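# Place the round tin and toy brick in desk bin

## Task

Get the small round tin and the toy brick into the storage bin that stands on the desk. Each object is credited on its own, and only when, viewed from directly above, it lies entirely inside the bin's walls. Neither earns anything unless the bin finishes upright, resting almost wholly on the desk, with no other item inside or on top of it. The low shelf must still be standing upright at the end, and the robot must neither topple nor finish leaning; either of those fails the job.

## Robot and tools

ROBOT. TidyBot++: a mobile base 0.54 m long, 0.50 m wide, 0.38 m tall on four driven casters, carrying one seven-joint arm that ends in a right-handed five-finger hand. The shoulder sits 0.12 m ahead of the base centre, 0.68 m up. Segments: upper arm 0.42 m, forearm 0.31 m, wrist to hand point 0.32 m. The arm begins folded, hand pointing down, poking up to 0.15 m ahead of the base. Cameras: base_camera and wrist_camera (on the wrist, little-finger side, aimed at the hand point). With joints 0, -1.2, 3.142, -2.03, 0, -0.203, -1.832 the wrist camera looks straight ahead, level; joint_6_rad tilts it.

FRAMES. Base frame: origin on the floor below the base centre, x forward, y left, z up, metres. Odometry frame: the base frame as it was at the start; base_odometry (x, y, heading in rad, left positive, -3.142 to 3.142) counts wheel turns only, so slip reads as travel. base_tilt is in degrees, forward and right positive.

TOOL move. Everything except cameras and blocking forms one action; its motions begin together.
- base: object with any of translate_m (forward +), strafe_m (left +), each -2 to 2 m, and rotate_rad (counter-clockwise from above +), -6.3 to 6.3. These are offsets relative to the base's pose when the command begins, not positions.
- joints: object of absolute targets by name. Arm: joint_1_rad (any angle, positive turns the arm clockwise from above, opposite to heading), joint_2_rad -2.249..2.249 (shoulder, 0 upright, + leans forward), joint_3_rad any angle, joint_4_rad -2.579..2.579 (elbow, negative bends forward when joint_3 is 3.14), joint_5_rad any angle, joint_6_rad -2.099..2.099 (wrist, negative bends hand forward), joint_7_rad any angle (hand roll; at 1.57 with hand down the palm faces left, thumb forward). Unlimited joints take the short way round; step less than half a turn. Hand keys, all -1..1 with +1 open: hand_little, hand_ring, hand_middle, hand_index, hand_thumb_bend (-1 fully bent), hand_thumb_turn (-1 thumb in front of palm). Settings: hand_force_limit -1..1 (stop force roughly 0 N at -1 to 10 N at +1, 15 N for thumb motors); hand_speed -0.96..1 (near zero at -1, full at +0.48 and above). Starting values are force 0, speed -0.8.
- target: one list of seven numbers [x, y, z, qw, qx, qy, qz], an absolute hand-point pose in the base frame, metres plus quaternion, same format as hand_pose. With target, joints may contain only the hand keys and settings.
- speeds: caps for this action: translate_m and strafe_m 0.05..0.5 m/s (give one of them when both are used), rotate_rad 0.1..1.57 rad/s.
- min_time_s: 0.1..8 s, minimum duration for each arm motion.
- cameras: list from base_camera, wrist_camera, all. blocking: true (default) returns when everything rests; false returns in about 0.5 s while motion continues.
An unknown key makes the call invalid; an out-of-range value makes it refused, and a refusal or an unplanned stop cancels the reply's later move, wait and finished_scene calls. An action lasts 15 s at most; base moves time out after 14 s.

OTHER TOOLS. wait(seconds 0..10, cameras) lets time pass and returns early once running moves settle. stop(cameras) brakes all your motions. zoom_image(camera, region [x0, y0, x1, y1] in pixels, origin top-left, at most 504 by 504) enlarges part of the latest image. show_instructions shows the reference pages. finished_scene(scene) ends the current scene irreversibly.

RESULTS. move: done, or the worst status. base_status, joint_status, hand_status: done, moving, off_target (resting away from the goal, maybe still pushing), stopped, not_followed, contact_stop, time_out, torque_fault, limit_stop_at_motor_heat. hand_pose is the measured hand point; hand_target is where the joint targets would put it. joint_positions lists joints, hand motors and settings. hand_stopped_by gives six words for little, ring, middle, index, thumb_bend, thumb_turn: moving, target, force, stalled, fault. The *_load_n values are fingertip loads in N, positive when pushed open; a lost grip shows as a load near 0. motor_effort is percent of max per motor, peak in brackets. pictures names the images in order. Also watch for 'joint command not followed' / 'pose unreachable' (self-collision check withheld targets), on_its_own, ARM HIT, MOTOR HOT, OVER-TEMPERATURE FAULT.

PRACTICE. After a target settles, fix position by adding (wanted minus hand_pose) to the last target's xyz; to hold still, resend hand_target, not hand_pose. Held loads make the arm sag; never command a loaded joint to its read angle. The arm does not avoid obstacles and keeps pushing; low forward poses near the base can drive it into the base. Pointing down, the hand rises to about 0.93 m only close in. Close gently with hand_speed -0.94 or slower; a finger motor only starts when its target changes. With the thumb in front, the hand wraps objects about 0.035 to 0.065 m thick.

AVOID. Dropping things or releasing them while moving, slamming or hard pushing on furniture, driving or turning while the arm is caught high up, reaching far out or swinging sideways while stretched (tipping), torque faults from collisions, and long holds that overheat motors. Loose objects may occasionally be nudged by outside pushes.

Each tool is called after "Emit:" as a command line: name --argument value for each argument, lists and objects as JSON in quotes; but a table of rows of numbers goes row by row, as --pt "numbers of a row", without its own name.

Reference images:

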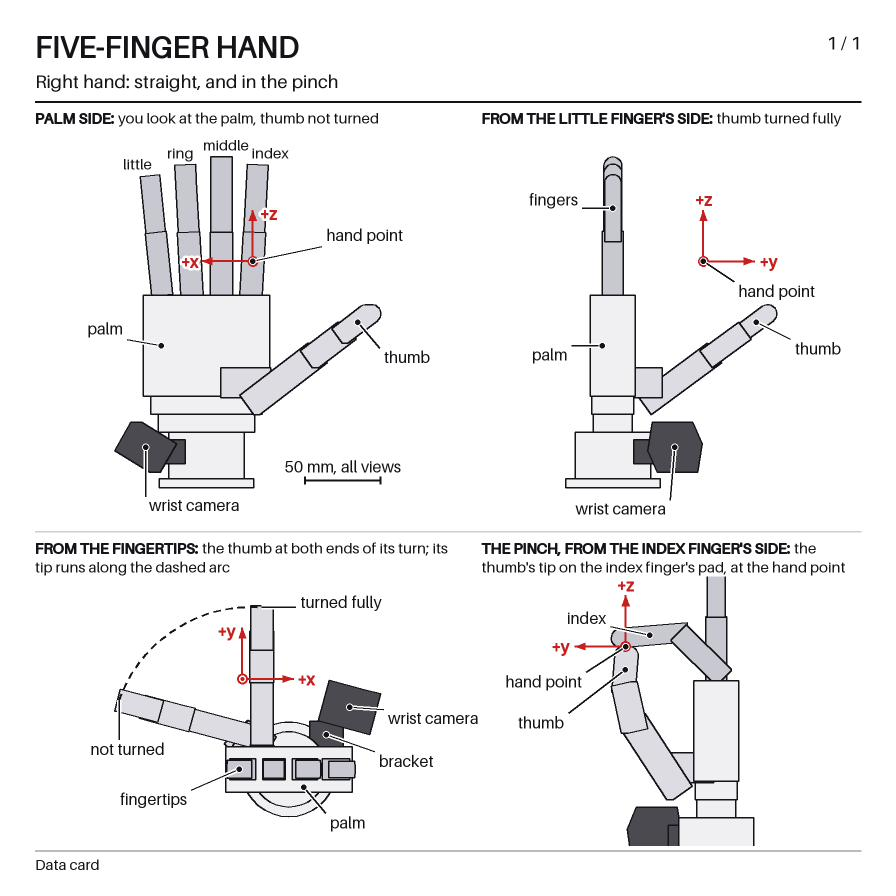

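## Session

Emit:
move --cameras '["all"]'

Scene clock: 0.00 s.
base_odometry: x=+0.000 y=+0.000 heading=+0.000
base_tilt: forward=+0.0 right=-0.6
base_status: not commanded
joint_positions: joint_1_rad=+0.001 joint_2_rad=-0.355 joint_3_rad=+3.129 joint_4_rad=-2.496 joint_5_rad=+0.037 joint_6_rad=-0.858 joint_7_rad=+1.582 hand_little=+1.000 hand_ring=+1.000 hand_middle=+1.000 hand_index=+1.000 hand_thumb_turn=+1.000 hand_thumb_bend=+1.000 hand_force_limit=+0.000 hand_speed=-0.800
joint_status: not commanded
hand_stopped_by: target,target,target,target,target,target
little_load_n: 0.0
ring_load_n: 0.0
middle_load_n: 0.0
index_load_n: 0.0
thumb_bend_load_n: 0.0
thumb_turn_load_n: 0.0
motor_effort: joint_1_rad=+0 joint_2_rad=+0 joint_3_rad=+1 joint_4_rad=+12 joint_5_rad=+1 joint_6_rad=+2 joint_7_rad=+0
hand_pose: x=+0.3112 y=+0.0552 z=+0.5902 quat_wxyz=(+0.071, -0.022, +0.997, -0.017) (m; base frame)
hand_target: x=+0.3101 y=+0.0552 z=+0.5894 quat_wxyz=(+0.070, -0.022, +0.997, -0.017) (m; base frame)
hand_status: not commanded
pictures: base_camera, wrist_camera
Images, in order (width x height): base_camera 644x364, wrist_camera 504x504.

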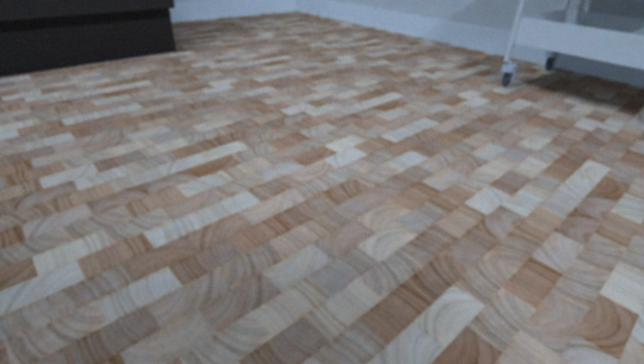

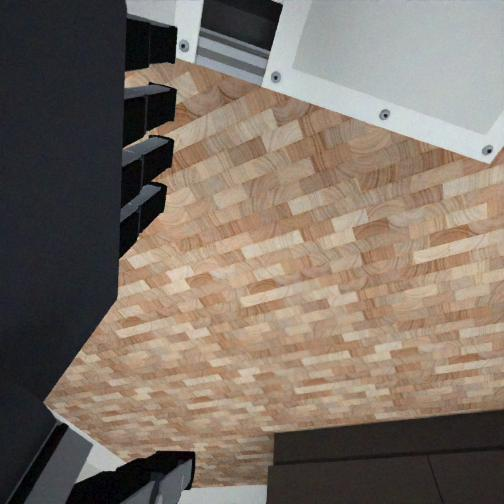

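Emit:
move --joints '{"joint_1_rad": 0, "joint_2_rad": -1.2, "joint_3_rad": 3.142, "joint_4_rad": -2.03, "joint_5_rad": 0, "joint_6_rad": -0.203, "joint_7_rad": -1.832}' --cameras '["all"]'

Emit:
move --base '{"rotate_rad": 1.2}' --cameras '["all"]'

Emit:
move --base '{"rotate_rad": -2.4}' --cameras '["all"]'

Scene clock: 11.13 s.
move: done
base_odometry: x=+0.000 y=+0.000 heading=+0.000
base_tilt: forward=+0.0 right=-0.6
base_status: not commanded
joint_positions: joint_1_rad=+0.001 joint_2_rad=-1.196 joint_3_rad=+3.129 joint_4_rad=-2.037 joint_5_rad=+0.037 joint_6_rad=-0.265 joint_7_rad=+4.358 hand_little=+1.000 hand_ring=+1.000 hand_middle=+1.000 hand_index=+1.000 hand_thumb_turn=+1.000 hand_thumb_bend=+1.000 hand_force_limit=+0.000 hand_speed=-0.800
joint_status: all done
hand_stopped_by: target,target,target,target,target,target
little_load_n: 0.0
ring_load_n: 0.0
middle_load_n: 0.0
index_load_n: 0.0
thumb_bend_load_n: 0.0
thumb_turn_load_n: 0.0
motor_effort: joint_1_rad=+1(2) joint_2_rad=+16(18) joint_3_rad=+1(2) joint_4_rad=+14(18) joint_5_rad=+0(2) joint_6_rad=+7(9) joint_7_rad=-1(2)
hand_pose: x=+0.2710 y=-0.0434 z=+1.1468 quat_wxyz=(+0.131, -0.519, +0.082, -0.841) (m; base frame)
hand_target: x=+0.2586 y=-0.0490 z=+1.1725 quat_wxyz=(+0.113, -0.490, +0.065, -0.862) (m; base frame)
hand_status: not commanded
pictures: base_camera, wrist_camera
Images, in order (width x height): base_camera 644x364, wrist_camera 504x504.

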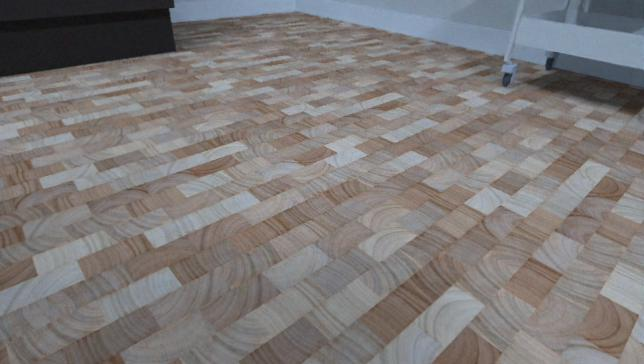

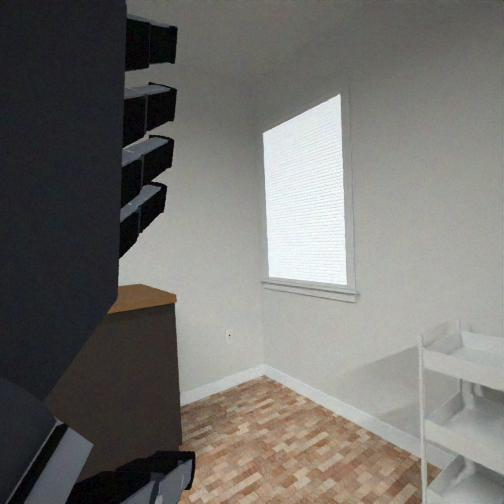

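Scene clock: 13.17 s.
move: done
base_odometry: x=+0.000 y=+0.000 heading=+1.199
base_tilt: forward=+0.0 right=-0.6
base_status: done
joint_positions: joint_1_rad=+0.001 joint_2_rad=-1.196 joint_3_rad=+3.129 joint_4_rad=-2.037 joint_5_rad=+0.037 joint_6_rad=-0.264 joint_7_rad=+4.361 hand_little=+1.000 hand_ring=+1.000 hand_middle=+1.000 hand_index=+1.000 hand_thumb_turn=+1.000 hand_thumb_bend=+1.000 hand_force_limit=+0.000 hand_speed=-0.800
joint_status: not commanded
hand_stopped_by: target,target,target,target,target,target
little_load_n: 0.0
ring_load_n: 0.0
middle_load_n: 0.0
index_load_n: 0.0
thumb_bend_load_n: 0.0
thumb_turn_load_n: 0.0
motor_effort: joint_1_rad=+0(2) joint_2_rad=+16(16) joint_3_rad=+0(2) joint_4_rad=+14(15) joint_5_rad=+1(2) joint_6_rad=+7(8) joint_7_rad=+0(1)
hand_pose: x=+0.2708 y=-0.0435 z=+1.1472 quat_wxyz=(+0.130, -0.519, +0.081, -0.841) (m; base frame)
hand_target: x=+0.2586 y=-0.0490 z=+1.1725 quat_wxyz=(+0.113, -0.490, +0.065, -0.862) (m; base frame)
hand_status: not commanded
pictures: base_camera, wrist_camera
Images, in order (width x height): base_camera 644x364, wrist_camera 504x504.

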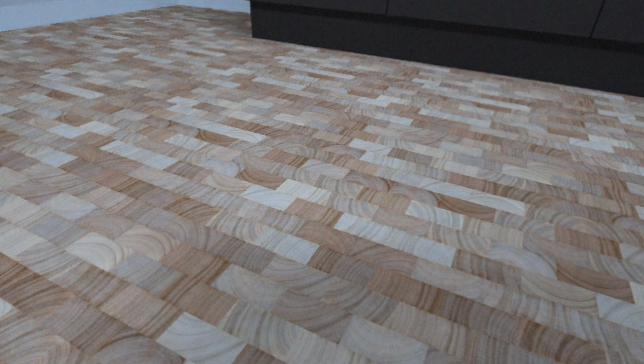

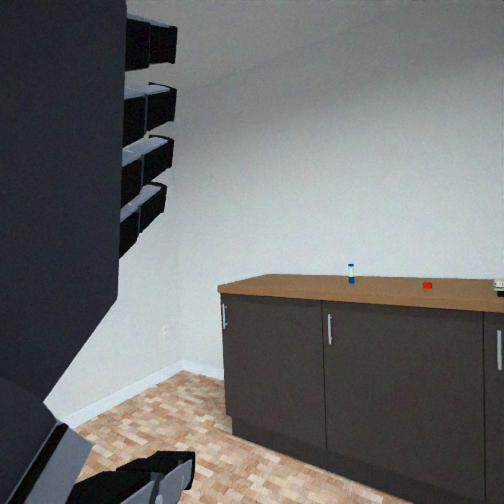

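Scene clock: 16.13 s.
move: done
base_odometry: x=+0.000 y=+0.000 heading=-1.200
base_tilt: forward=+0.0 right=-0.6
base_status: done
joint_positions: joint_1_rad=+0.001 joint_2_rad=-1.196 joint_3_rad=+3.129 joint_4_rad=-2.037 joint_5_rad=+0.037 joint_6_rad=-0.264 joint_7_rad=+4.361 hand_little=+1.000 hand_ring=+1.000 hand_middle=+1.000 hand_index=+1.000 hand_thumb_turn=+1.000 hand_thumb_bend=+1.000 hand_force_limit=+0.000 hand_speed=-0.800
joint_status: not commanded
hand_stopped_by: target,target,target,target,target,target
little_load_n: 0.0
ring_load_n: 0.0
middle_load_n: 0.0
index_load_n: 0.0
thumb_bend_load_n: 0.5
thumb_turn_load_n: 0.0
motor_effort: joint_1_rad=+1(2) joint_2_rad=+16(16) joint_3_rad=+1(2) joint_4_rad=+14(15) joint_5_rad=+1(2) joint_6_rad=+8(8) joint_7_rad=+0(1)
hand_pose: x=+0.2708 y=-0.0435 z=+1.1472 quat_wxyz=(+0.130, -0.519, +0.081, -0.841) (m; base frame)
hand_target: x=+0.2586 y=-0.0490 z=+1.1725 quat_wxyz=(+0.113, -0.490, +0.065, -0.862) (m; base frame)
hand_status: not commanded
pictures: base_camera, wrist_camera
Images, in order (width x height): base_camera 644x364, wrist_camera 504x504.

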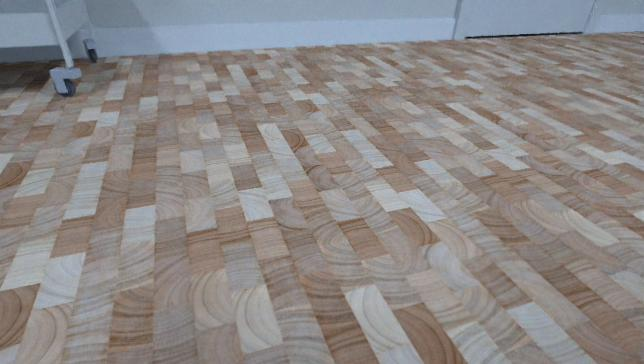

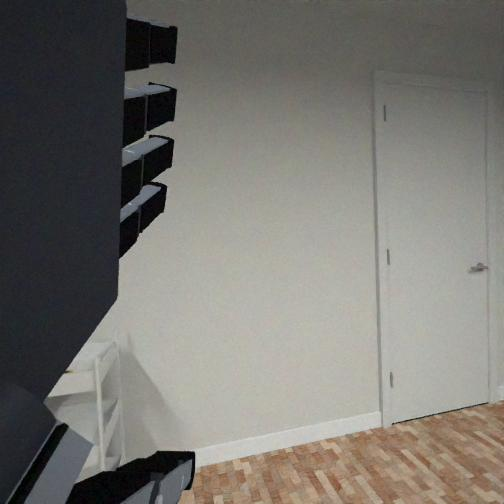

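Emit:
move --base '{"rotate_rad": -1.3}' --cameras '["all"]'

Emit:
move --base '{"rotate_rad": -1.0}' --cameras '["all"]'

Emit:
move --base '{"rotate_rad": -0.9}' --cameras '["all"]'

Emit:
move --base '{"rotate_rad": -0.9}' --cameras '["all"]'

Scene clock: 28.27 s.
move: done
base_odometry: x=+0.000 y=+0.000 heading=-2.499
base_tilt: forward=+0.0 right=-0.6
base_status: done
joint_positions: joint_1_rad=+0.001 joint_2_rad=-1.196 joint_3_rad=+3.129 joint_4_rad=-2.037 joint_5_rad=+0.037 joint_6_rad=-0.264 joint_7_rad=+4.361 hand_little=+1.000 hand_ring=+1.000 hand_middle=+1.000 hand_index=+1.000 hand_thumb_turn=+1.000 hand_thumb_bend=+1.000 hand_force_limit=+0.000 hand_speed=-0.800
joint_status: not commanded
hand_stopped_by: target,target,target,target,target,target
little_load_n: 0.0
ring_load_n: 0.0
middle_load_n: 0.0
index_load_n: 0.0
thumb_bend_load_n: 0.0
thumb_turn_load_n: 0.0
motor_effort: joint_1_rad=+1(2) joint_2_rad=+16(16) joint_3_rad=+1(2) joint_4_rad=+14(15) joint_5_rad=+1(1) joint_6_rad=+7(8) joint_7_rad=-1(1)
hand_pose: x=+0.2708 y=-0.0435 z=+1.1472 quat_wxyz=(+0.130, -0.519, +0.081, -0.841) (m; base frame)
hand_target: x=+0.2586 y=-0.0490 z=+1.1725 quat_wxyz=(+0.113, -0.490, +0.065, -0.862) (m; base frame)
hand_status: not commanded
pictures: base_camera, wrist_camera
Images, in order (width x height): base_camera 644x364, wrist_camera 504x504.

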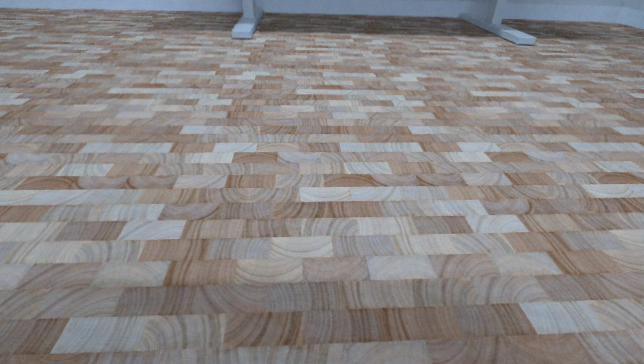

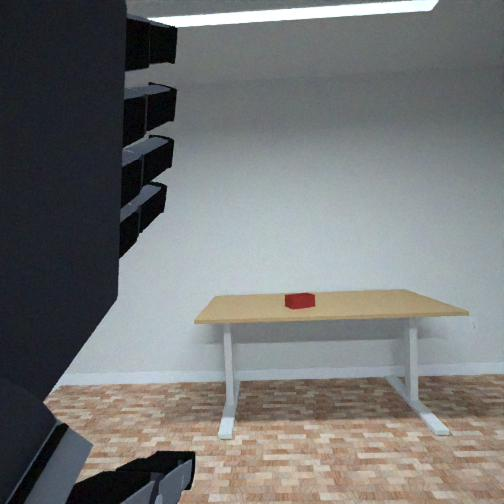

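Scene clock: 30.17 s.
move: done
base_odometry: x=+0.000 y=+0.000 heading=+2.786
base_tilt: forward=+0.0 right=-0.6
base_status: done
joint_positions: joint_1_rad=+0.001 joint_2_rad=-1.196 joint_3_rad=+3.129 joint_4_rad=-2.037 joint_5_rad=+0.037 joint_6_rad=-0.264 joint_7_rad=+4.361 hand_little=+1.000 hand_ring=+1.000 hand_middle=+1.000 hand_index=+1.000 hand_thumb_turn=+1.000 hand_thumb_bend=+1.000 hand_force_limit=+0.000 hand_speed=-0.800
joint_status: not commanded
hand_stopped_by: target,target,target,target,target,target
little_load_n: 0.0
ring_load_n: 0.0
middle_load_n: 0.0
index_load_n: -0.5
thumb_bend_load_n: 0.0
thumb_turn_load_n: 0.0
motor_effort: joint_1_rad=+0(2) joint_2_rad=+16(16) joint_3_rad=+0(2) joint_4_rad=+13(15) joint_5_rad=+1(2) joint_6_rad=+7(8) joint_7_rad=+0(1)
hand_pose: x=+0.2708 y=-0.0435 z=+1.1472 quat_wxyz=(+0.130, -0.519, +0.081, -0.841) (m; base frame)
hand_target: x=+0.2586 y=-0.0490 z=+1.1725 quat_wxyz=(+0.113, -0.490, +0.065, -0.862) (m; base frame)
hand_status: not commanded
pictures: base_camera, wrist_camera
Images, in order (width x height): base_camera 644x364, wrist_camera 504x504.

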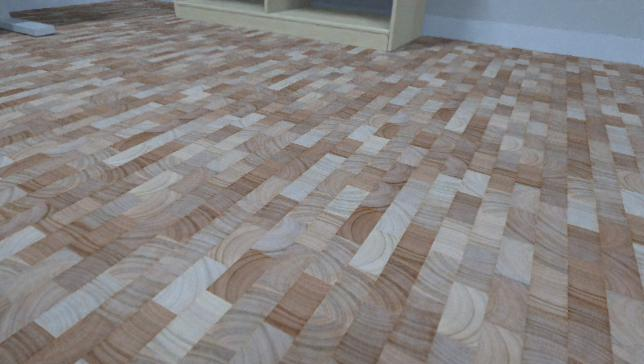

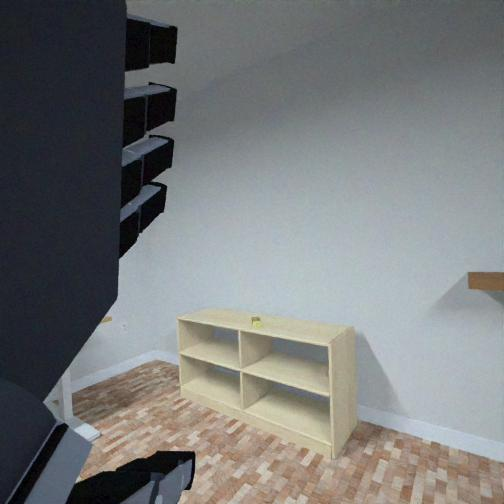

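Scene clock: 31.97 s.
move: done
base_odometry: x=+0.000 y=+0.000 heading=+1.887
base_tilt: forward=+0.0 right=-0.6
base_status: done
joint_positions: joint_1_rad=+0.001 joint_2_rad=-1.196 joint_3_rad=+3.129 joint_4_rad=-2.037 joint_5_rad=+0.037 joint_6_rad=-0.264 joint_7_rad=+4.361 hand_little=+1.000 hand_ring=+1.000 hand_middle=+1.000 hand_index=+1.000 hand_thumb_turn=+1.000 hand_thumb_bend=+1.000 hand_force_limit=+0.000 hand_speed=-0.800
joint_status: not commanded
hand_stopped_by: target,target,target,target,target,target
little_load_n: 0.0
ring_load_n: 0.0
middle_load_n: 0.0
index_load_n: 0.0
thumb_bend_load_n: 0.0
thumb_turn_load_n: -0.5
motor_effort: joint_1_rad=+0(2) joint_2_rad=+16(16) joint_3_rad=+1(2) joint_4_rad=+14(15) joint_5_rad=+1(2) joint_6_rad=+8(8) joint_7_rad=-1(1)
hand_pose: x=+0.2708 y=-0.0435 z=+1.1472 quat_wxyz=(+0.130, -0.519, +0.081, -0.841) (m; base frame)
hand_target: x=+0.2586 y=-0.0490 z=+1.1725 quat_wxyz=(+0.113, -0.490, +0.065, -0.862) (m; base frame)
hand_status: not commanded
pictures: base_camera, wrist_camera
Images, in order (width x height): base_camera 644x364, wrist_camera 504x504.

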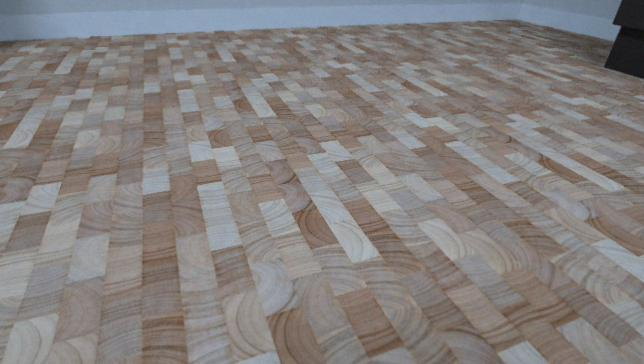

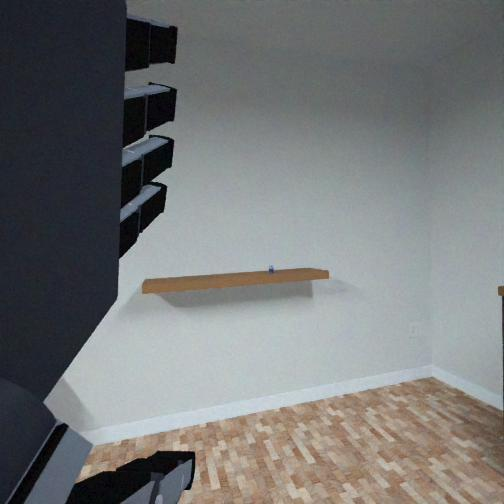

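Scene clock: 33.77 s.
move: done
base_odometry: x=+0.000 y=+0.000 heading=+0.989
base_tilt: forward=+0.0 right=-0.6
base_status: done
joint_positions: joint_1_rad=+0.001 joint_2_rad=-1.196 joint_3_rad=+3.129 joint_4_rad=-2.037 joint_5_rad=+0.037 joint_6_rad=-0.264 joint_7_rad=+4.361 hand_little=+1.000 hand_ring=+1.000 hand_middle=+1.000 hand_index=+1.000 hand_thumb_turn=+1.000 hand_thumb_bend=+1.000 hand_force_limit=+0.000 hand_speed=-0.800
joint_status: not commanded
hand_stopped_by: target,target,target,target,target,target
little_load_n: 0.0
ring_load_n: 0.0
middle_load_n: 0.0
index_load_n: 0.0
thumb_bend_load_n: 0.0
thumb_turn_load_n: 0.0
motor_effort: joint_1_rad=+0(2) joint_2_rad=+16(16) joint_3_rad=+1(2) joint_4_rad=+14(15) joint_5_rad=+1(2) joint_6_rad=+7(8) joint_7_rad=-1(1)
hand_pose: x=+0.2708 y=-0.0435 z=+1.1472 quat_wxyz=(+0.130, -0.519, +0.081, -0.841) (m; base frame)
hand_target: x=+0.2586 y=-0.0490 z=+1.1725 quat_wxyz=(+0.113, -0.490, +0.065, -0.862) (m; base frame)
hand_status: not commanded
pictures: base_camera, wrist_camera
Images, in order (width x height): base_camera 644x364, wrist_camera 504x504.

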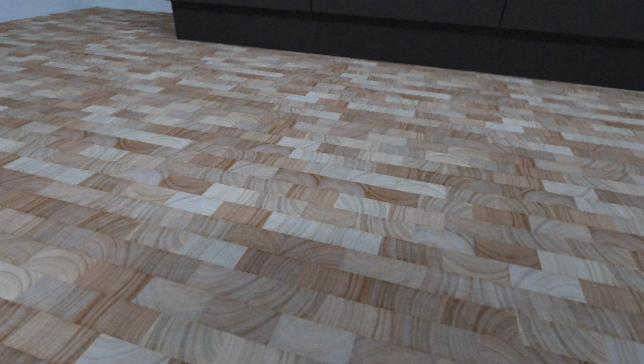

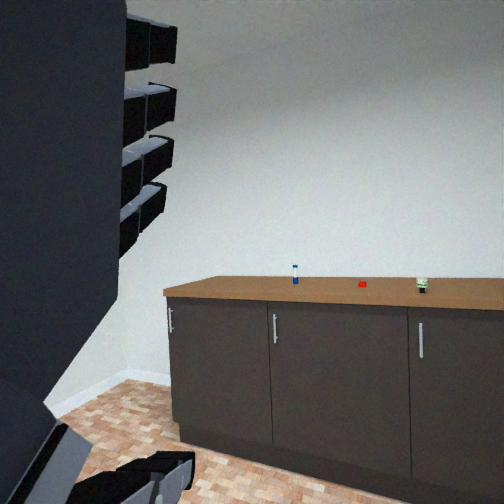

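Emit:
zoom_image --camera "wrist_camera" --region '[260, 240, 460, 320]'

Emit:
move --base '{"rotate_rad": -0.5}' --cameras '["wrist_camera"]'

Emit:
zoom_image --camera "wrist_camera" --region '[120, 240, 320, 320]'

Scaled by 2.520 from the camera's 504x504 image, which has a finer 720x720 frame.

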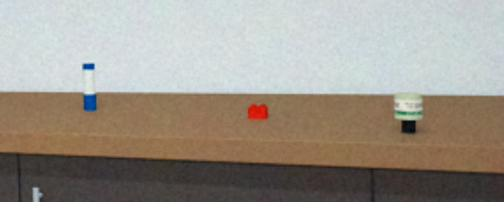

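Scene clock: 42.47 s.
move: done
base_odometry: x=+0.000 y=+0.000 heading=+0.490
base_tilt: forward=+0.0 right=-0.6
base_status: done
joint_positions: joint_1_rad=+0.001 joint_2_rad=-1.196 joint_3_rad=+3.129 joint_4_rad=-2.037 joint_5_rad=+0.037 joint_6_rad=-0.264 joint_7_rad=+4.361 hand_little=+1.000 hand_ring=+1.000 hand_middle=+1.000 hand_index=+1.000 hand_thumb_turn=+1.000 hand_thumb_bend=+1.000 hand_force_limit=+0.000 hand_speed=-0.800
joint_status: not commanded
hand_stopped_by: target,target,target,target,target,target
little_load_n: 0.0
ring_load_n: 0.0
middle_load_n: 0.0
index_load_n: 0.0
thumb_bend_load_n: 0.0
thumb_turn_load_n: 0.0
motor_effort: joint_1_rad=+0(2) joint_2_rad=+16(16) joint_3_rad=+0(2) joint_4_rad=+15(15) joint_5_rad=+0(2) joint_6_rad=+8(8) joint_7_rad=-1(1)
hand_pose: x=+0.2708 y=-0.0435 z=+1.1472 quat_wxyz=(+0.130, -0.519, +0.081, -0.841) (m; base frame)
hand_target: x=+0.2586 y=-0.0490 z=+1.1725 quat_wxyz=(+0.113, -0.490, +0.065, -0.862) (m; base frame)
hand_status: not commanded
pictures: wrist_camera
Images, in order (width x height): wrist_camera 504x504.

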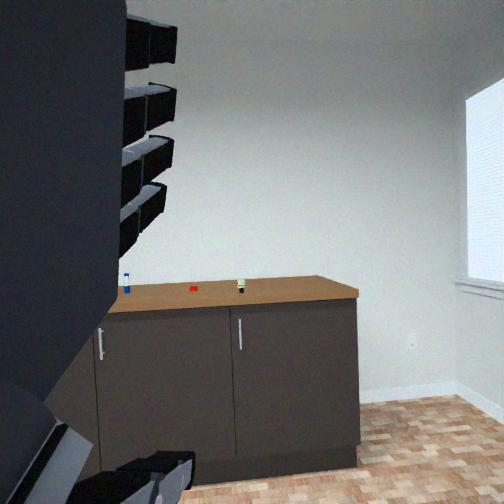

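Scaled by 2.520 from the camera's 504x504 image, which has a finer 720x720 frame.

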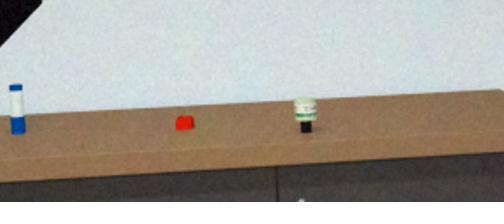

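Emit:
move --base '{"rotate_rad": -0.8}' --cameras '["wrist_camera"]'

Emit:
zoom_image --camera "wrist_camera" --region '[200, 250, 504, 504]'

Emit:
move --base '{"rotate_rad": 2.2}' --cameras '["wrist_camera"]'

Emit:
zoom_image --camera "wrist_camera" --region '[220, 240, 320, 300]'

Emit:
move --base '{"rotate_rad": 0.9}' --cameras '["wrist_camera"]'

Emit:
zoom_image --camera "wrist_camera" --region '[220, 300, 320, 350]'

Scene clock: 63.10 s.
move: done
base_odometry: x=+0.000 y=+0.000 heading=-0.308
base_tilt: forward=+0.0 right=-0.6
base_status: done
joint_positions: joint_1_rad=+0.001 joint_2_rad=-1.196 joint_3_rad=+3.129 joint_4_rad=-2.037 joint_5_rad=+0.037 joint_6_rad=-0.264 joint_7_rad=+4.361 hand_little=+1.000 hand_ring=+1.000 hand_middle=+1.000 hand_index=+1.000 hand_thumb_turn=+1.000 hand_thumb_bend=+1.000 hand_force_limit=+0.000 hand_speed=-0.800
joint_status: not commanded
hand_stopped_by: target,target,target,target,target,target
little_load_n: 0.0
ring_load_n: 0.0
middle_load_n: 0.0
index_load_n: 0.0
thumb_bend_load_n: 0.0
thumb_turn_load_n: 0.0
motor_effort: joint_1_rad=+0(2) joint_2_rad=+16(16) joint_3_rad=+1(2) joint_4_rad=+14(15) joint_5_rad=+1(2) joint_6_rad=+7(8) joint_7_rad=-1(1)
hand_pose: x=+0.2708 y=-0.0435 z=+1.1472 quat_wxyz=(+0.130, -0.519, +0.081, -0.841) (m; base frame)
hand_target: x=+0.2586 y=-0.0490 z=+1.1725 quat_wxyz=(+0.113, -0.490, +0.065, -0.862) (m; base frame)
hand_status: not commanded
pictures: wrist_camera
Images, in order (width x height): wrist_camera 504x504.

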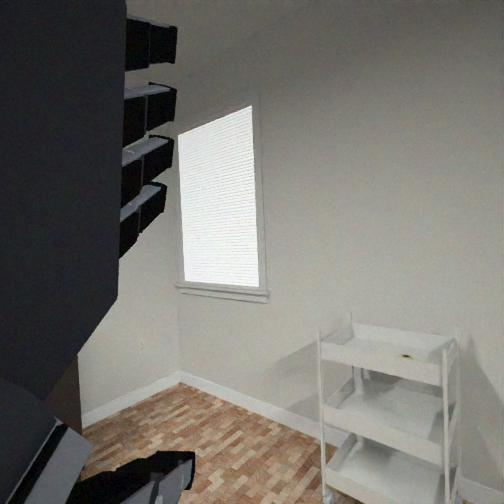

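Scaled by 1.658 from the camera's 504x504 image, which has a finer 720x720 frame.

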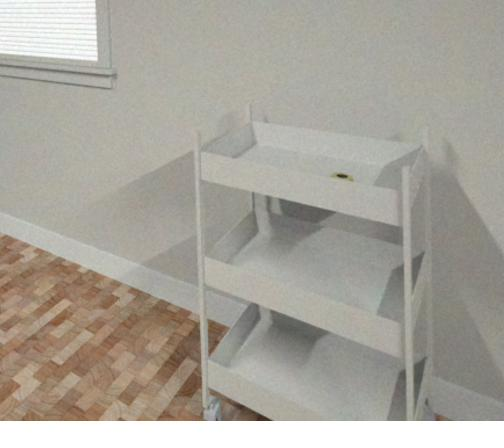

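Scene clock: 65.90 s.
move: done
base_odometry: x=+0.000 y=+0.000 heading=+1.890
base_tilt: forward=+0.0 right=-0.6
base_status: done
joint_positions: joint_1_rad=+0.001 joint_2_rad=-1.196 joint_3_rad=+3.129 joint_4_rad=-2.037 joint_5_rad=+0.037 joint_6_rad=-0.264 joint_7_rad=+4.361 hand_little=+1.000 hand_ring=+1.000 hand_middle=+1.000 hand_index=+1.000 hand_thumb_turn=+1.000 hand_thumb_bend=+1.000 hand_force_limit=+0.000 hand_speed=-0.800
joint_status: not commanded
hand_stopped_by: target,target,target,target,target,target
little_load_n: 0.0
ring_load_n: 0.0
middle_load_n: 0.0
index_load_n: 0.0
thumb_bend_load_n: 0.0
thumb_turn_load_n: 0.0
motor_effort: joint_1_rad=+0(2) joint_2_rad=+16(16) joint_3_rad=+1(2) joint_4_rad=+14(15) joint_5_rad=+1(2) joint_6_rad=+8(8) joint_7_rad=+0(1)
hand_pose: x=+0.2708 y=-0.0435 z=+1.1472 quat_wxyz=(+0.130, -0.519, +0.081, -0.841) (m; base frame)
hand_target: x=+0.2586 y=-0.0490 z=+1.1725 quat_wxyz=(+0.113, -0.490, +0.065, -0.862) (m; base frame)
hand_status: not commanded
pictures: wrist_camera
Images, in order (width x height): wrist_camera 504x504.

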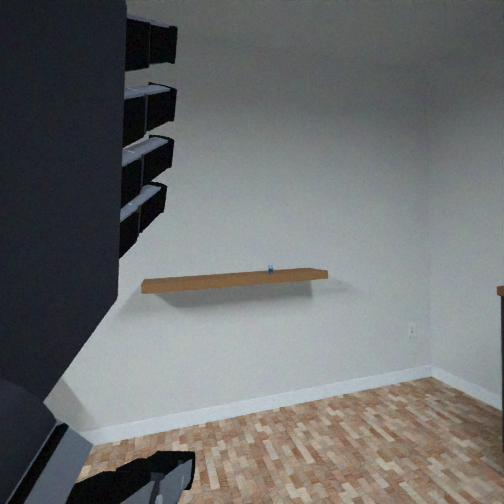

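Scaled by 5.040 from the camera's 504x504 image, which has a finer 720x720 frame.

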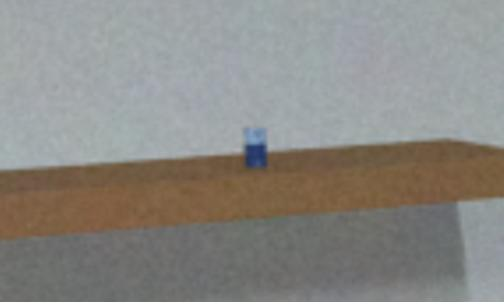

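Scene clock: 67.70 s.
move: done
base_odometry: x=+0.000 y=+0.000 heading=+2.789
base_tilt: forward=+0.0 right=-0.6
base_status: done
joint_positions: joint_1_rad=+0.001 joint_2_rad=-1.196 joint_3_rad=+3.129 joint_4_rad=-2.037 joint_5_rad=+0.037 joint_6_rad=-0.264 joint_7_rad=+4.361 hand_little=+1.000 hand_ring=+1.000 hand_middle=+1.000 hand_index=+1.000 hand_thumb_turn=+1.000 hand_thumb_bend=+1.000 hand_force_limit=+0.000 hand_speed=-0.800
joint_status: not commanded
hand_stopped_by: target,target,target,target,target,target
little_load_n: 0.0
ring_load_n: 0.0
middle_load_n: 0.0
index_load_n: 0.0
thumb_bend_load_n: 0.0
thumb_turn_load_n: 0.0
motor_effort: joint_1_rad=+1(2) joint_2_rad=+16(16) joint_3_rad=+1(2) joint_4_rad=+14(15) joint_5_rad=+0(2) joint_6_rad=+7(8) joint_7_rad=+0(1)
hand_pose: x=+0.2708 y=-0.0435 z=+1.1473 quat_wxyz=(+0.130, -0.519, +0.081, -0.841) (m; base frame)
hand_target: x=+0.2586 y=-0.0490 z=+1.1725 quat_wxyz=(+0.113, -0.490, +0.065, -0.862) (m; base frame)
hand_status: not commanded
pictures: wrist_camera
Images, in order (width x height): wrist_camera 504x504.

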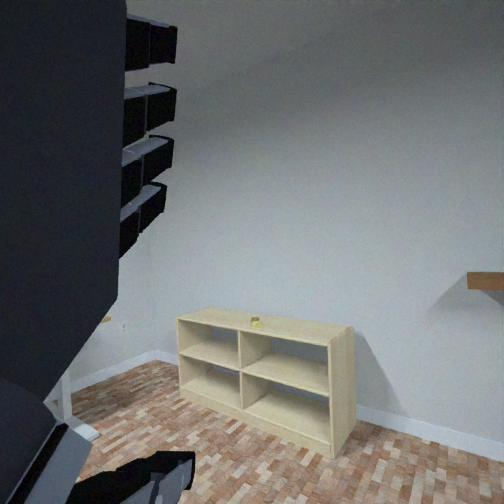

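Scaled by 5.040 from the camera's 504x504 image, which has a finer 720x720 frame.

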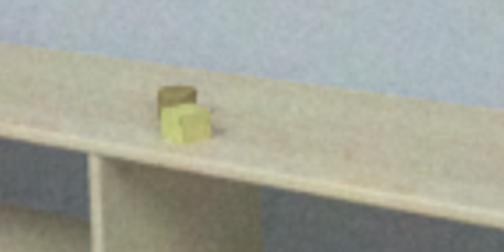

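Emit:
move --base '{"rotate_rad": -2.12}' --cameras '["wrist_camera"]'

Emit:
move --base '{"translate_m": 0.7}' --cameras '["all"]'

Scene clock: 89.17 s.
move: done
base_odometry: x=+0.000 y=+0.000 heading=+0.670
base_tilt: forward=+0.0 right=-0.6
base_status: done
joint_positions: joint_1_rad=+0.001 joint_2_rad=-1.196 joint_3_rad=+3.129 joint_4_rad=-2.037 joint_5_rad=+0.037 joint_6_rad=-0.264 joint_7_rad=+4.361 hand_little=+1.000 hand_ring=+1.000 hand_middle=+1.000 hand_index=+1.000 hand_thumb_turn=+1.000 hand_thumb_bend=+1.000 hand_force_limit=+0.000 hand_speed=-0.800
joint_status: not commanded
hand_stopped_by: target,target,target,target,target,target
little_load_n: 0.0
ring_load_n: 0.0
middle_load_n: 0.0
index_load_n: 0.0
thumb_bend_load_n: 0.0
thumb_turn_load_n: 0.0
motor_effort: joint_1_rad=+2(2) joint_2_rad=+16(16) joint_3_rad=+1(2) joint_4_rad=+14(15) joint_5_rad=+1(2) joint_6_rad=+7(8) joint_7_rad=-1(1)
hand_pose: x=+0.2708 y=-0.0435 z=+1.1473 quat_wxyz=(+0.130, -0.518, +0.081, -0.841) (m; base frame)
hand_target: x=+0.2586 y=-0.0490 z=+1.1725 quat_wxyz=(+0.113, -0.490, +0.065, -0.862) (m; base frame)
hand_status: not commanded
pictures: wrist_camera
Images, in order (width x height): wrist_camera 504x504.

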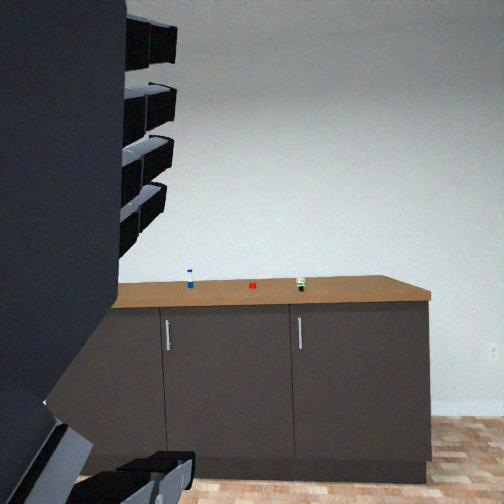

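Scene clock: 91.63 s.
move: done
base_odometry: x=+0.549 y=+0.435 heading=+0.669
base_tilt: forward=+0.0 right=-0.6
base_status: done
joint_positions: joint_1_rad=+0.001 joint_2_rad=-1.198 joint_3_rad=+3.129 joint_4_rad=-2.036 joint_5_rad=+0.037 joint_6_rad=-0.261 joint_7_rad=+4.361 hand_little=+1.000 hand_ring=+1.000 hand_middle=+1.000 hand_index=+1.000 hand_thumb_turn=+1.000 hand_thumb_bend=+1.000 hand_force_limit=+0.000 hand_speed=-0.800
joint_status: not commanded
hand_stopped_by: target,target,target,target,target,target
little_load_n: -0.5
ring_load_n: 0.0
middle_load_n: 0.0
index_load_n: 0.0
thumb_bend_load_n: 0.0
thumb_turn_load_n: 0.0
motor_effort: joint_1_rad=+0(2) joint_2_rad=+16(19) joint_3_rad=+1(2) joint_4_rad=+14(15) joint_5_rad=+1(2) joint_6_rad=+7(8) joint_7_rad=-1(1)
hand_pose: x=+0.2695 y=-0.0435 z=+1.1490 quat_wxyz=(+0.130, -0.516, +0.081, -0.843) (m; base frame)
hand_target: x=+0.2586 y=-0.0490 z=+1.1725 quat_wxyz=(+0.113, -0.490, +0.065, -0.862) (m; base frame)
hand_status: not commanded
pictures: base_camera, wrist_camera
Images, in order (width x height): base_camera 644x364, wrist_camera 504x504.

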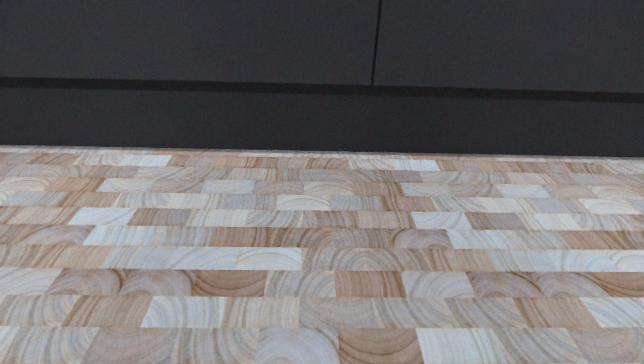

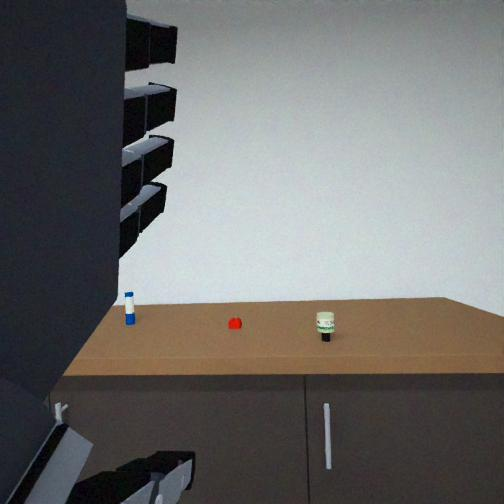

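Emit:
move --base '{"translate_m": 0.35}' --joints '{"joint_6_rad": -0.75}' --speeds '{"translate_m": 0.25}' --cameras '["all"]'

Emit:
zoom_image --camera "wrist_camera" --region '[120, 120, 420, 360]'

Scene clock: 163.23 s.
move: done
base_odometry: x=+0.823 y=+0.652 heading=+0.668
base_tilt: forward=+0.0 right=-0.6
base_status: done
joint_positions: joint_1_rad=+0.001 joint_2_rad=-1.202 joint_3_rad=+3.129 joint_4_rad=-2.028 joint_5_rad=+0.037 joint_6_rad=-0.707 joint_7_rad=+4.361 hand_little=+1.000 hand_ring=+1.000 hand_middle=+1.000 hand_index=+1.000 hand_thumb_turn=+1.000 hand_thumb_bend=+1.000 hand_force_limit=+0.000 hand_speed=-0.800
joint_status: all done
hand_stopped_by: target,target,target,target,target,target
little_load_n: 0.0
ring_load_n: 0.0
middle_load_n: 0.0
index_load_n: 0.0
thumb_bend_load_n: 0.0
thumb_turn_load_n: 0.5
motor_effort: joint_1_rad=+1(2) joint_2_rad=+16(18) joint_3_rad=+1(2) joint_4_rad=+14(16) joint_5_rad=+1(2) joint_6_rad=+8(9) joint_7_rad=-1(1)
hand_pose: x=+0.2804 y=-0.0493 z=+1.0109 quat_wxyz=(+0.105, -0.684, +0.115, -0.713) (m; base frame)
hand_target: x=+0.2805 y=-0.0490 z=+0.9981 quat_wxyz=(+0.092, -0.704, +0.093, -0.698) (m; base frame)
hand_status: not commanded
pictures: base_camera, wrist_camera
Images, in order (width x height): base_camera 644x364, wrist_camera 504x504.

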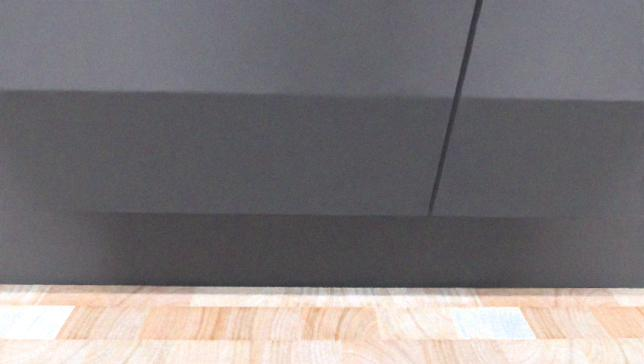

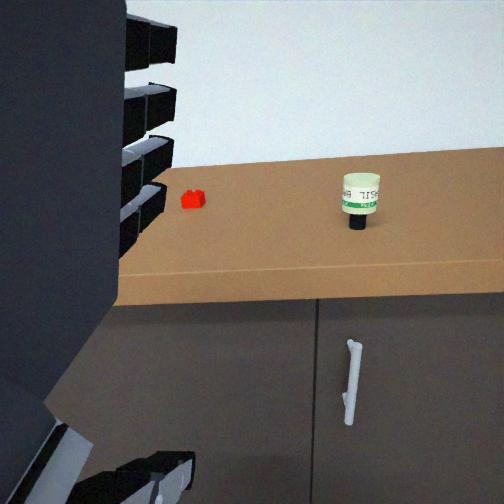

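Scaled by 1.680 from the camera's 504x504 image, which has a finer 720x720 frame.

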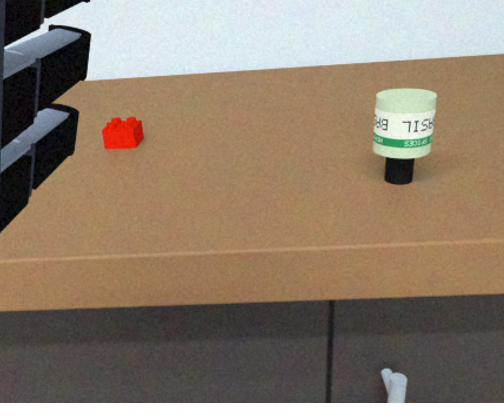

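Emit:
move --base '{"strafe_m": 0.08}' --joints '{"joint_2_rad": 0.096, "joint_3_rad": 3.142, "joint_4_rad": -0.757, "joint_5_rad": 0, "joint_6_rad": -1.416, "joint_7_rad": 3.142, "hand_speed": 0.2, "hand_thumb_turn": -1}' --min_time_s 3 --cameras '["wrist_camera"]'

Scene clock: 336.57 s.
move: done
base_odometry: x=+0.774 y=+0.715 heading=+0.668
base_tilt: forward=+0.0 right=-0.6
base_status: done
joint_positions: joint_1_rad=+0.002 joint_2_rad=+0.094 joint_3_rad=+3.133 joint_4_rad=-0.772 joint_5_rad=+0.036 joint_6_rad=-1.359 joint_7_rad=+3.234 hand_little=+1.000 hand_ring=+1.000 hand_middle=+1.000 hand_index=+1.000 hand_thumb_turn=-1.000 hand_thumb_bend=+1.000 hand_force_limit=+0.000 hand_speed=+0.200
joint_status: all done
hand_stopped_by: target,target,target,target,target,target
little_load_n: 0.0
ring_load_n: 0.0
middle_load_n: 0.0
index_load_n: 0.0
thumb_bend_load_n: 0.0
thumb_turn_load_n: 0.0
motor_effort: joint_1_rad=+0(2) joint_2_rad=-16(18) joint_3_rad=+0(3) joint_4_rad=+13(15) joint_5_rad=+1(3) joint_6_rad=+7(9) joint_7_rad=-1(2)
hand_pose: x=+0.6158 y=+0.0178 z=+1.0582 quat_wxyz=(+0.287, -0.662, +0.605, -0.338) (m; base frame)
hand_target: x=+0.6042 y=+0.0319 z=+1.0542 quat_wxyz=(+0.299, -0.641, +0.641, -0.299) (m; base frame)
hand_status: not commanded
pictures: wrist_camera
Images, in order (width x height): wrist_camera 504x504.

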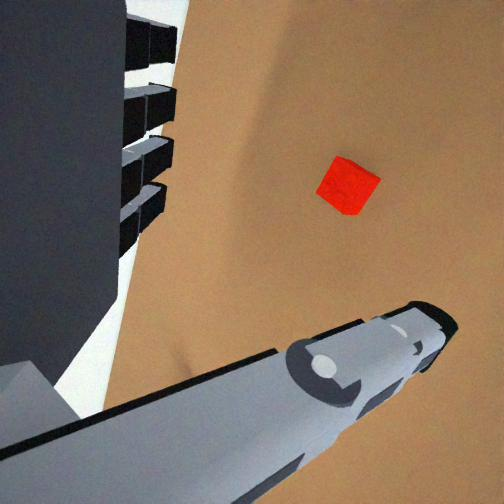

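Emit:
move --joints '{"joint_2_rad": 0.201, "joint_3_rad": 3.15, "joint_4_rad": -0.96, "joint_5_rad": -0.03, "joint_6_rad": -1.15, "joint_7_rad": 3.05, "hand_speed": 0.2, "hand_index": 0.5, "hand_middle": 0.5}' --min_time_s 2 --cameras '["wrist_camera"]'

Scene clock: 385.33 s.
move: done
base_odometry: x=+0.774 y=+0.715 heading=+0.668
base_tilt: forward=+0.0 right=-0.6
base_status: not commanded
joint_positions: joint_1_rad=+0.002 joint_2_rad=+0.190 joint_3_rad=+3.133 joint_4_rad=-0.937 joint_5_rad=+0.022 joint_6_rad=-1.211 joint_7_rad=+3.141 hand_little=+1.000 hand_ring=+1.000 hand_middle=+0.500 hand_index=+0.500 hand_thumb_turn=-1.000 hand_thumb_bend=+1.000 hand_force_limit=+0.000 hand_speed=+0.200
joint_status: all done
hand_stopped_by: target,target,target,target,target,target
little_load_n: 0.0
ring_load_n: -0.5
middle_load_n: 0.0
index_load_n: 0.0
thumb_bend_load_n: 0.0
thumb_turn_load_n: 0.0
motor_effort: joint_1_rad=+0(1) joint_2_rad=-21(22) joint_3_rad=+0(1) joint_4_rad=+15(16) joint_5_rad=+0(2) joint_6_rad=+6(7) joint_7_rad=-1(2)
hand_pose: x=+0.6725 y=+0.0286 z=+0.9630 quat_wxyz=(+0.271, -0.652, +0.649, -0.283) (m; base frame)
hand_target: x=+0.6906 y=+0.0428 z=+0.9610 quat_wxyz=(+0.307, -0.614, +0.678, -0.263) (m; base frame)
hand_status: not commanded
pictures: wrist_camera
Images, in order (width x height): wrist_camera 504x504.

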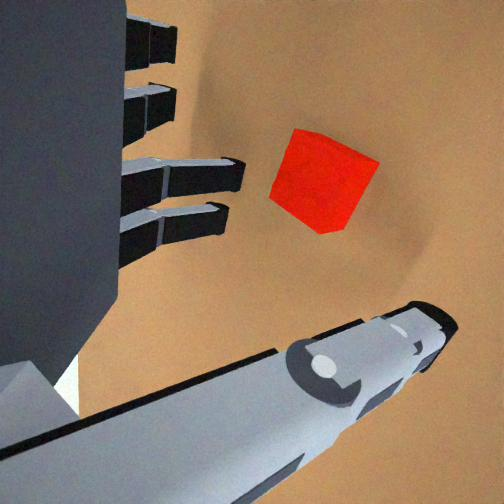

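Emit:
move --base '{"strafe_m": -0.012}' --joints '{"joint_2_rad": 0.165, "joint_4_rad": -1.125, "joint_6_rad": -0.95}' --min_time_s 2 --cameras '["wrist_camera"]'

Scene clock: 422.77 s.
move: done
base_odometry: x=+0.781 y=+0.706 heading=+0.668
base_tilt: forward=+0.0 right=-0.6
base_status: done
joint_positions: joint_1_rad=+0.003 joint_2_rad=+0.167 joint_3_rad=+3.140 joint_4_rad=-1.088 joint_5_rad=+0.018 joint_6_rad=-1.006 joint_7_rad=+3.140 hand_little=+1.000 hand_ring=+1.000 hand_middle=+0.500 hand_index=+0.500 hand_thumb_turn=-1.000 hand_thumb_bend=+1.000 hand_force_limit=+0.000 hand_speed=+0.200
joint_status: all done
hand_stopped_by: target,target,target,target,target,target
little_load_n: 0.0
ring_load_n: 0.0
middle_load_n: -2.0
index_load_n: -0.5
thumb_bend_load_n: 0.0
thumb_turn_load_n: 0.0
motor_effort: joint_1_rad=+0(3) joint_2_rad=-17(22) joint_3_rad=+0(2) joint_4_rad=+14(16) joint_5_rad=+1(2) joint_6_rad=+5(7) joint_7_rad=-1(1)
hand_pose: x=+0.6979 y=+0.0263 z=+0.9425 quat_wxyz=(+0.295, -0.640, +0.640, -0.307) (m; base frame)
hand_target: x=+0.7075 y=+0.0418 z=+0.9405 quat_wxyz=(+0.330, -0.602, +0.669, -0.285) (m; base frame)
hand_status: not commanded
pictures: wrist_camera
Images, in order (width x height): wrist_camera 504x504.

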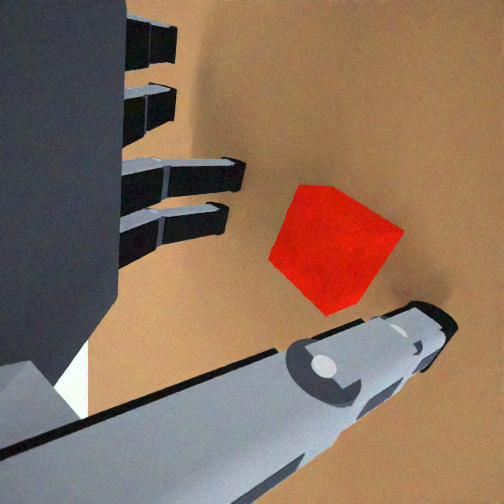

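Emit:
move --joints '{"joint_2_rad": 0.099, "joint_4_rad": -1.248, "joint_6_rad": -0.893, "hand_thumb_bend": 0.8}' --min_time_s 2 --cameras '["wrist_camera"]'

Scene clock: 460.23 s.
move: done
base_odometry: x=+0.781 y=+0.706 heading=+0.668
base_tilt: forward=+0.0 right=-0.6
base_status: not commanded
joint_positions: joint_1_rad=+0.003 joint_2_rad=+0.103 joint_3_rad=+3.140 joint_4_rad=-1.200 joint_5_rad=+0.017 joint_6_rad=-0.917 joint_7_rad=+3.139 hand_little=+1.000 hand_ring=+1.000 hand_middle=+0.500 hand_index=+0.500 hand_thumb_turn=-1.000 hand_thumb_bend=+0.800 hand_force_limit=+0.000 hand_speed=+0.200
joint_status: all done
hand_stopped_by: target,target,target,target,target,target
little_load_n: 0.0
ring_load_n: 0.0
middle_load_n: 4.0
index_load_n: 0.0
thumb_bend_load_n: 0.0
thumb_turn_load_n: 0.0
motor_effort: joint_1_rad=+0(1) joint_2_rad=-16(18) joint_3_rad=+0(1) joint_4_rad=+12(14) joint_5_rad=+0(2) joint_6_rad=+2(6) joint_7_rad=-1(1)
hand_pose: x=+0.6857 y=+0.0267 z=+0.9399 quat_wxyz=(+0.308, -0.634, +0.633, -0.320) (m; base frame)
hand_target: x=+0.6845 y=+0.0416 z=+0.9268 quat_wxyz=(+0.330, -0.601, +0.670, -0.285) (m; base frame)
hand_status: not commanded
pictures: wrist_camera
Images, in order (width x height): wrist_camera 504x504.

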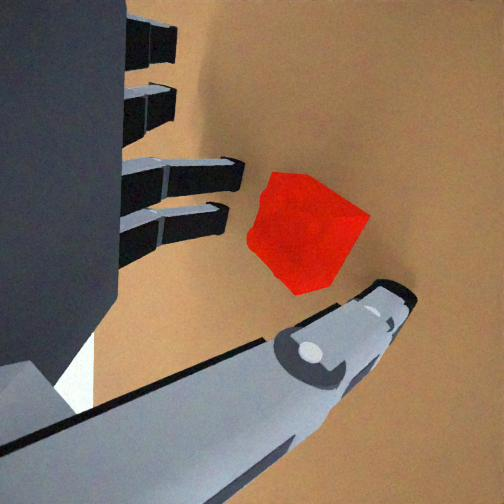

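Emit:
move --joints '{"joint_4_rad": -1.225, "hand_force_limit": -0.4, "hand_speed": -0.9, "hand_index": 0.0, "hand_middle": 0.0, "hand_thumb_bend": 0.4}' --cameras '["wrist_camera"]'

Scene clock: 483.33 s.
move: off_target
base_odometry: x=+0.781 y=+0.706 heading=+0.668
base_tilt: forward=+0.0 right=-0.6
base_status: not commanded
joint_positions: joint_1_rad=+0.003 joint_2_rad=+0.103 joint_3_rad=+3.140 joint_4_rad=-1.200 joint_5_rad=+0.017 joint_6_rad=-0.917 joint_7_rad=+3.139 hand_little=+1.000 hand_ring=+1.000 hand_middle=+0.500 hand_index=+0.000 hand_thumb_turn=-1.000 hand_thumb_bend=+0.468 hand_force_limit=-0.400 hand_speed=-0.900
joint_status: hand_middle off_target (ended at +0.500, target +0.000); hand_thumb_bend off_target (ended at +0.468, target +0.400); the others done
hand_stopped_by: target,target,force,target,force,target
little_load_n: 0.0
ring_load_n: 0.0
middle_load_n: 1.5
index_load_n: 6.5
thumb_bend_load_n: 4.5
thumb_turn_load_n: -1.5
motor_effort: joint_1_rad=+1(2) joint_2_rad=-17(18) joint_3_rad=+0(1) joint_4_rad=+14(15) joint_5_rad=+0(2) joint_6_rad=+4(5) joint_7_rad=-1(1)
hand_pose: x=+0.6856 y=+0.0267 z=+0.9403 quat_wxyz=(+0.309, -0.633, +0.633, -0.320) (m; base frame)
hand_target: x=+0.6883 y=+0.0416 z=+0.9389 quat_wxyz=(+0.338, -0.598, +0.666, -0.291) (m; base frame)
hand_status: not commanded
pictures: wrist_camera
Images, in order (width x height): wrist_camera 504x504.

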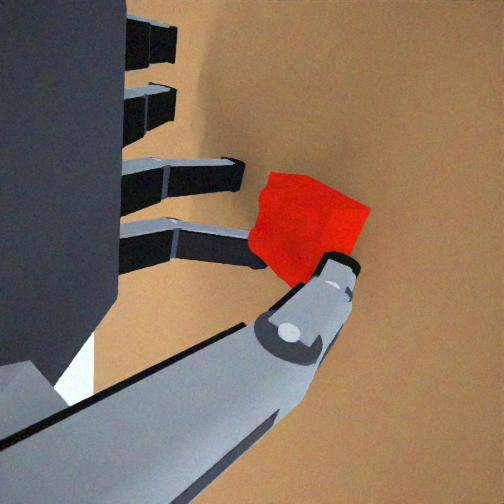

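Emit:
move --joints '{"hand_force_limit": -0.2, "hand_middle": -0.3}' --cameras '["wrist_camera"]'

Scene clock: 489.53 s.
move: off_target
base_odometry: x=+0.781 y=+0.706 heading=+0.668
base_tilt: forward=+0.0 right=-0.6
base_status: not commanded
joint_positions: joint_1_rad=+0.003 joint_2_rad=+0.103 joint_3_rad=+3.140 joint_4_rad=-1.200 joint_5_rad=+0.017 joint_6_rad=-0.916 joint_7_rad=+3.139 hand_little=+1.000 hand_ring=+1.000 hand_middle=+0.483 hand_index=+0.001 hand_thumb_turn=-1.000 hand_thumb_bend=+0.468 hand_force_limit=-0.200 hand_speed=-0.900
joint_status: hand_middle off_target (ended at +0.483, target -0.300); the others done
hand_stopped_by: target,target,force,target,force,target
little_load_n: 0.0
ring_load_n: 0.0
middle_load_n: 2.0
index_load_n: 6.5
thumb_bend_load_n: 4.5
thumb_turn_load_n: -1.5
motor_effort: joint_1_rad=+1(1) joint_2_rad=-17(18) joint_3_rad=+0(1) joint_4_rad=+14(15) joint_5_rad=+1(2) joint_6_rad=+4(5) joint_7_rad=-1(1)
hand_pose: x=+0.6859 y=+0.0267 z=+0.9406 quat_wxyz=(+0.309, -0.633, +0.633, -0.320) (m; base frame)
hand_target: x=+0.6883 y=+0.0416 z=+0.9389 quat_wxyz=(+0.338, -0.598, +0.666, -0.291) (m; base frame)
hand_status: not commanded
pictures: wrist_camera
Images, in order (width x height): wrist_camera 504x504.

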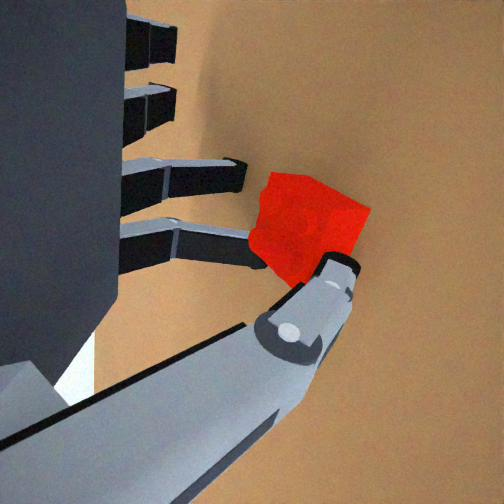

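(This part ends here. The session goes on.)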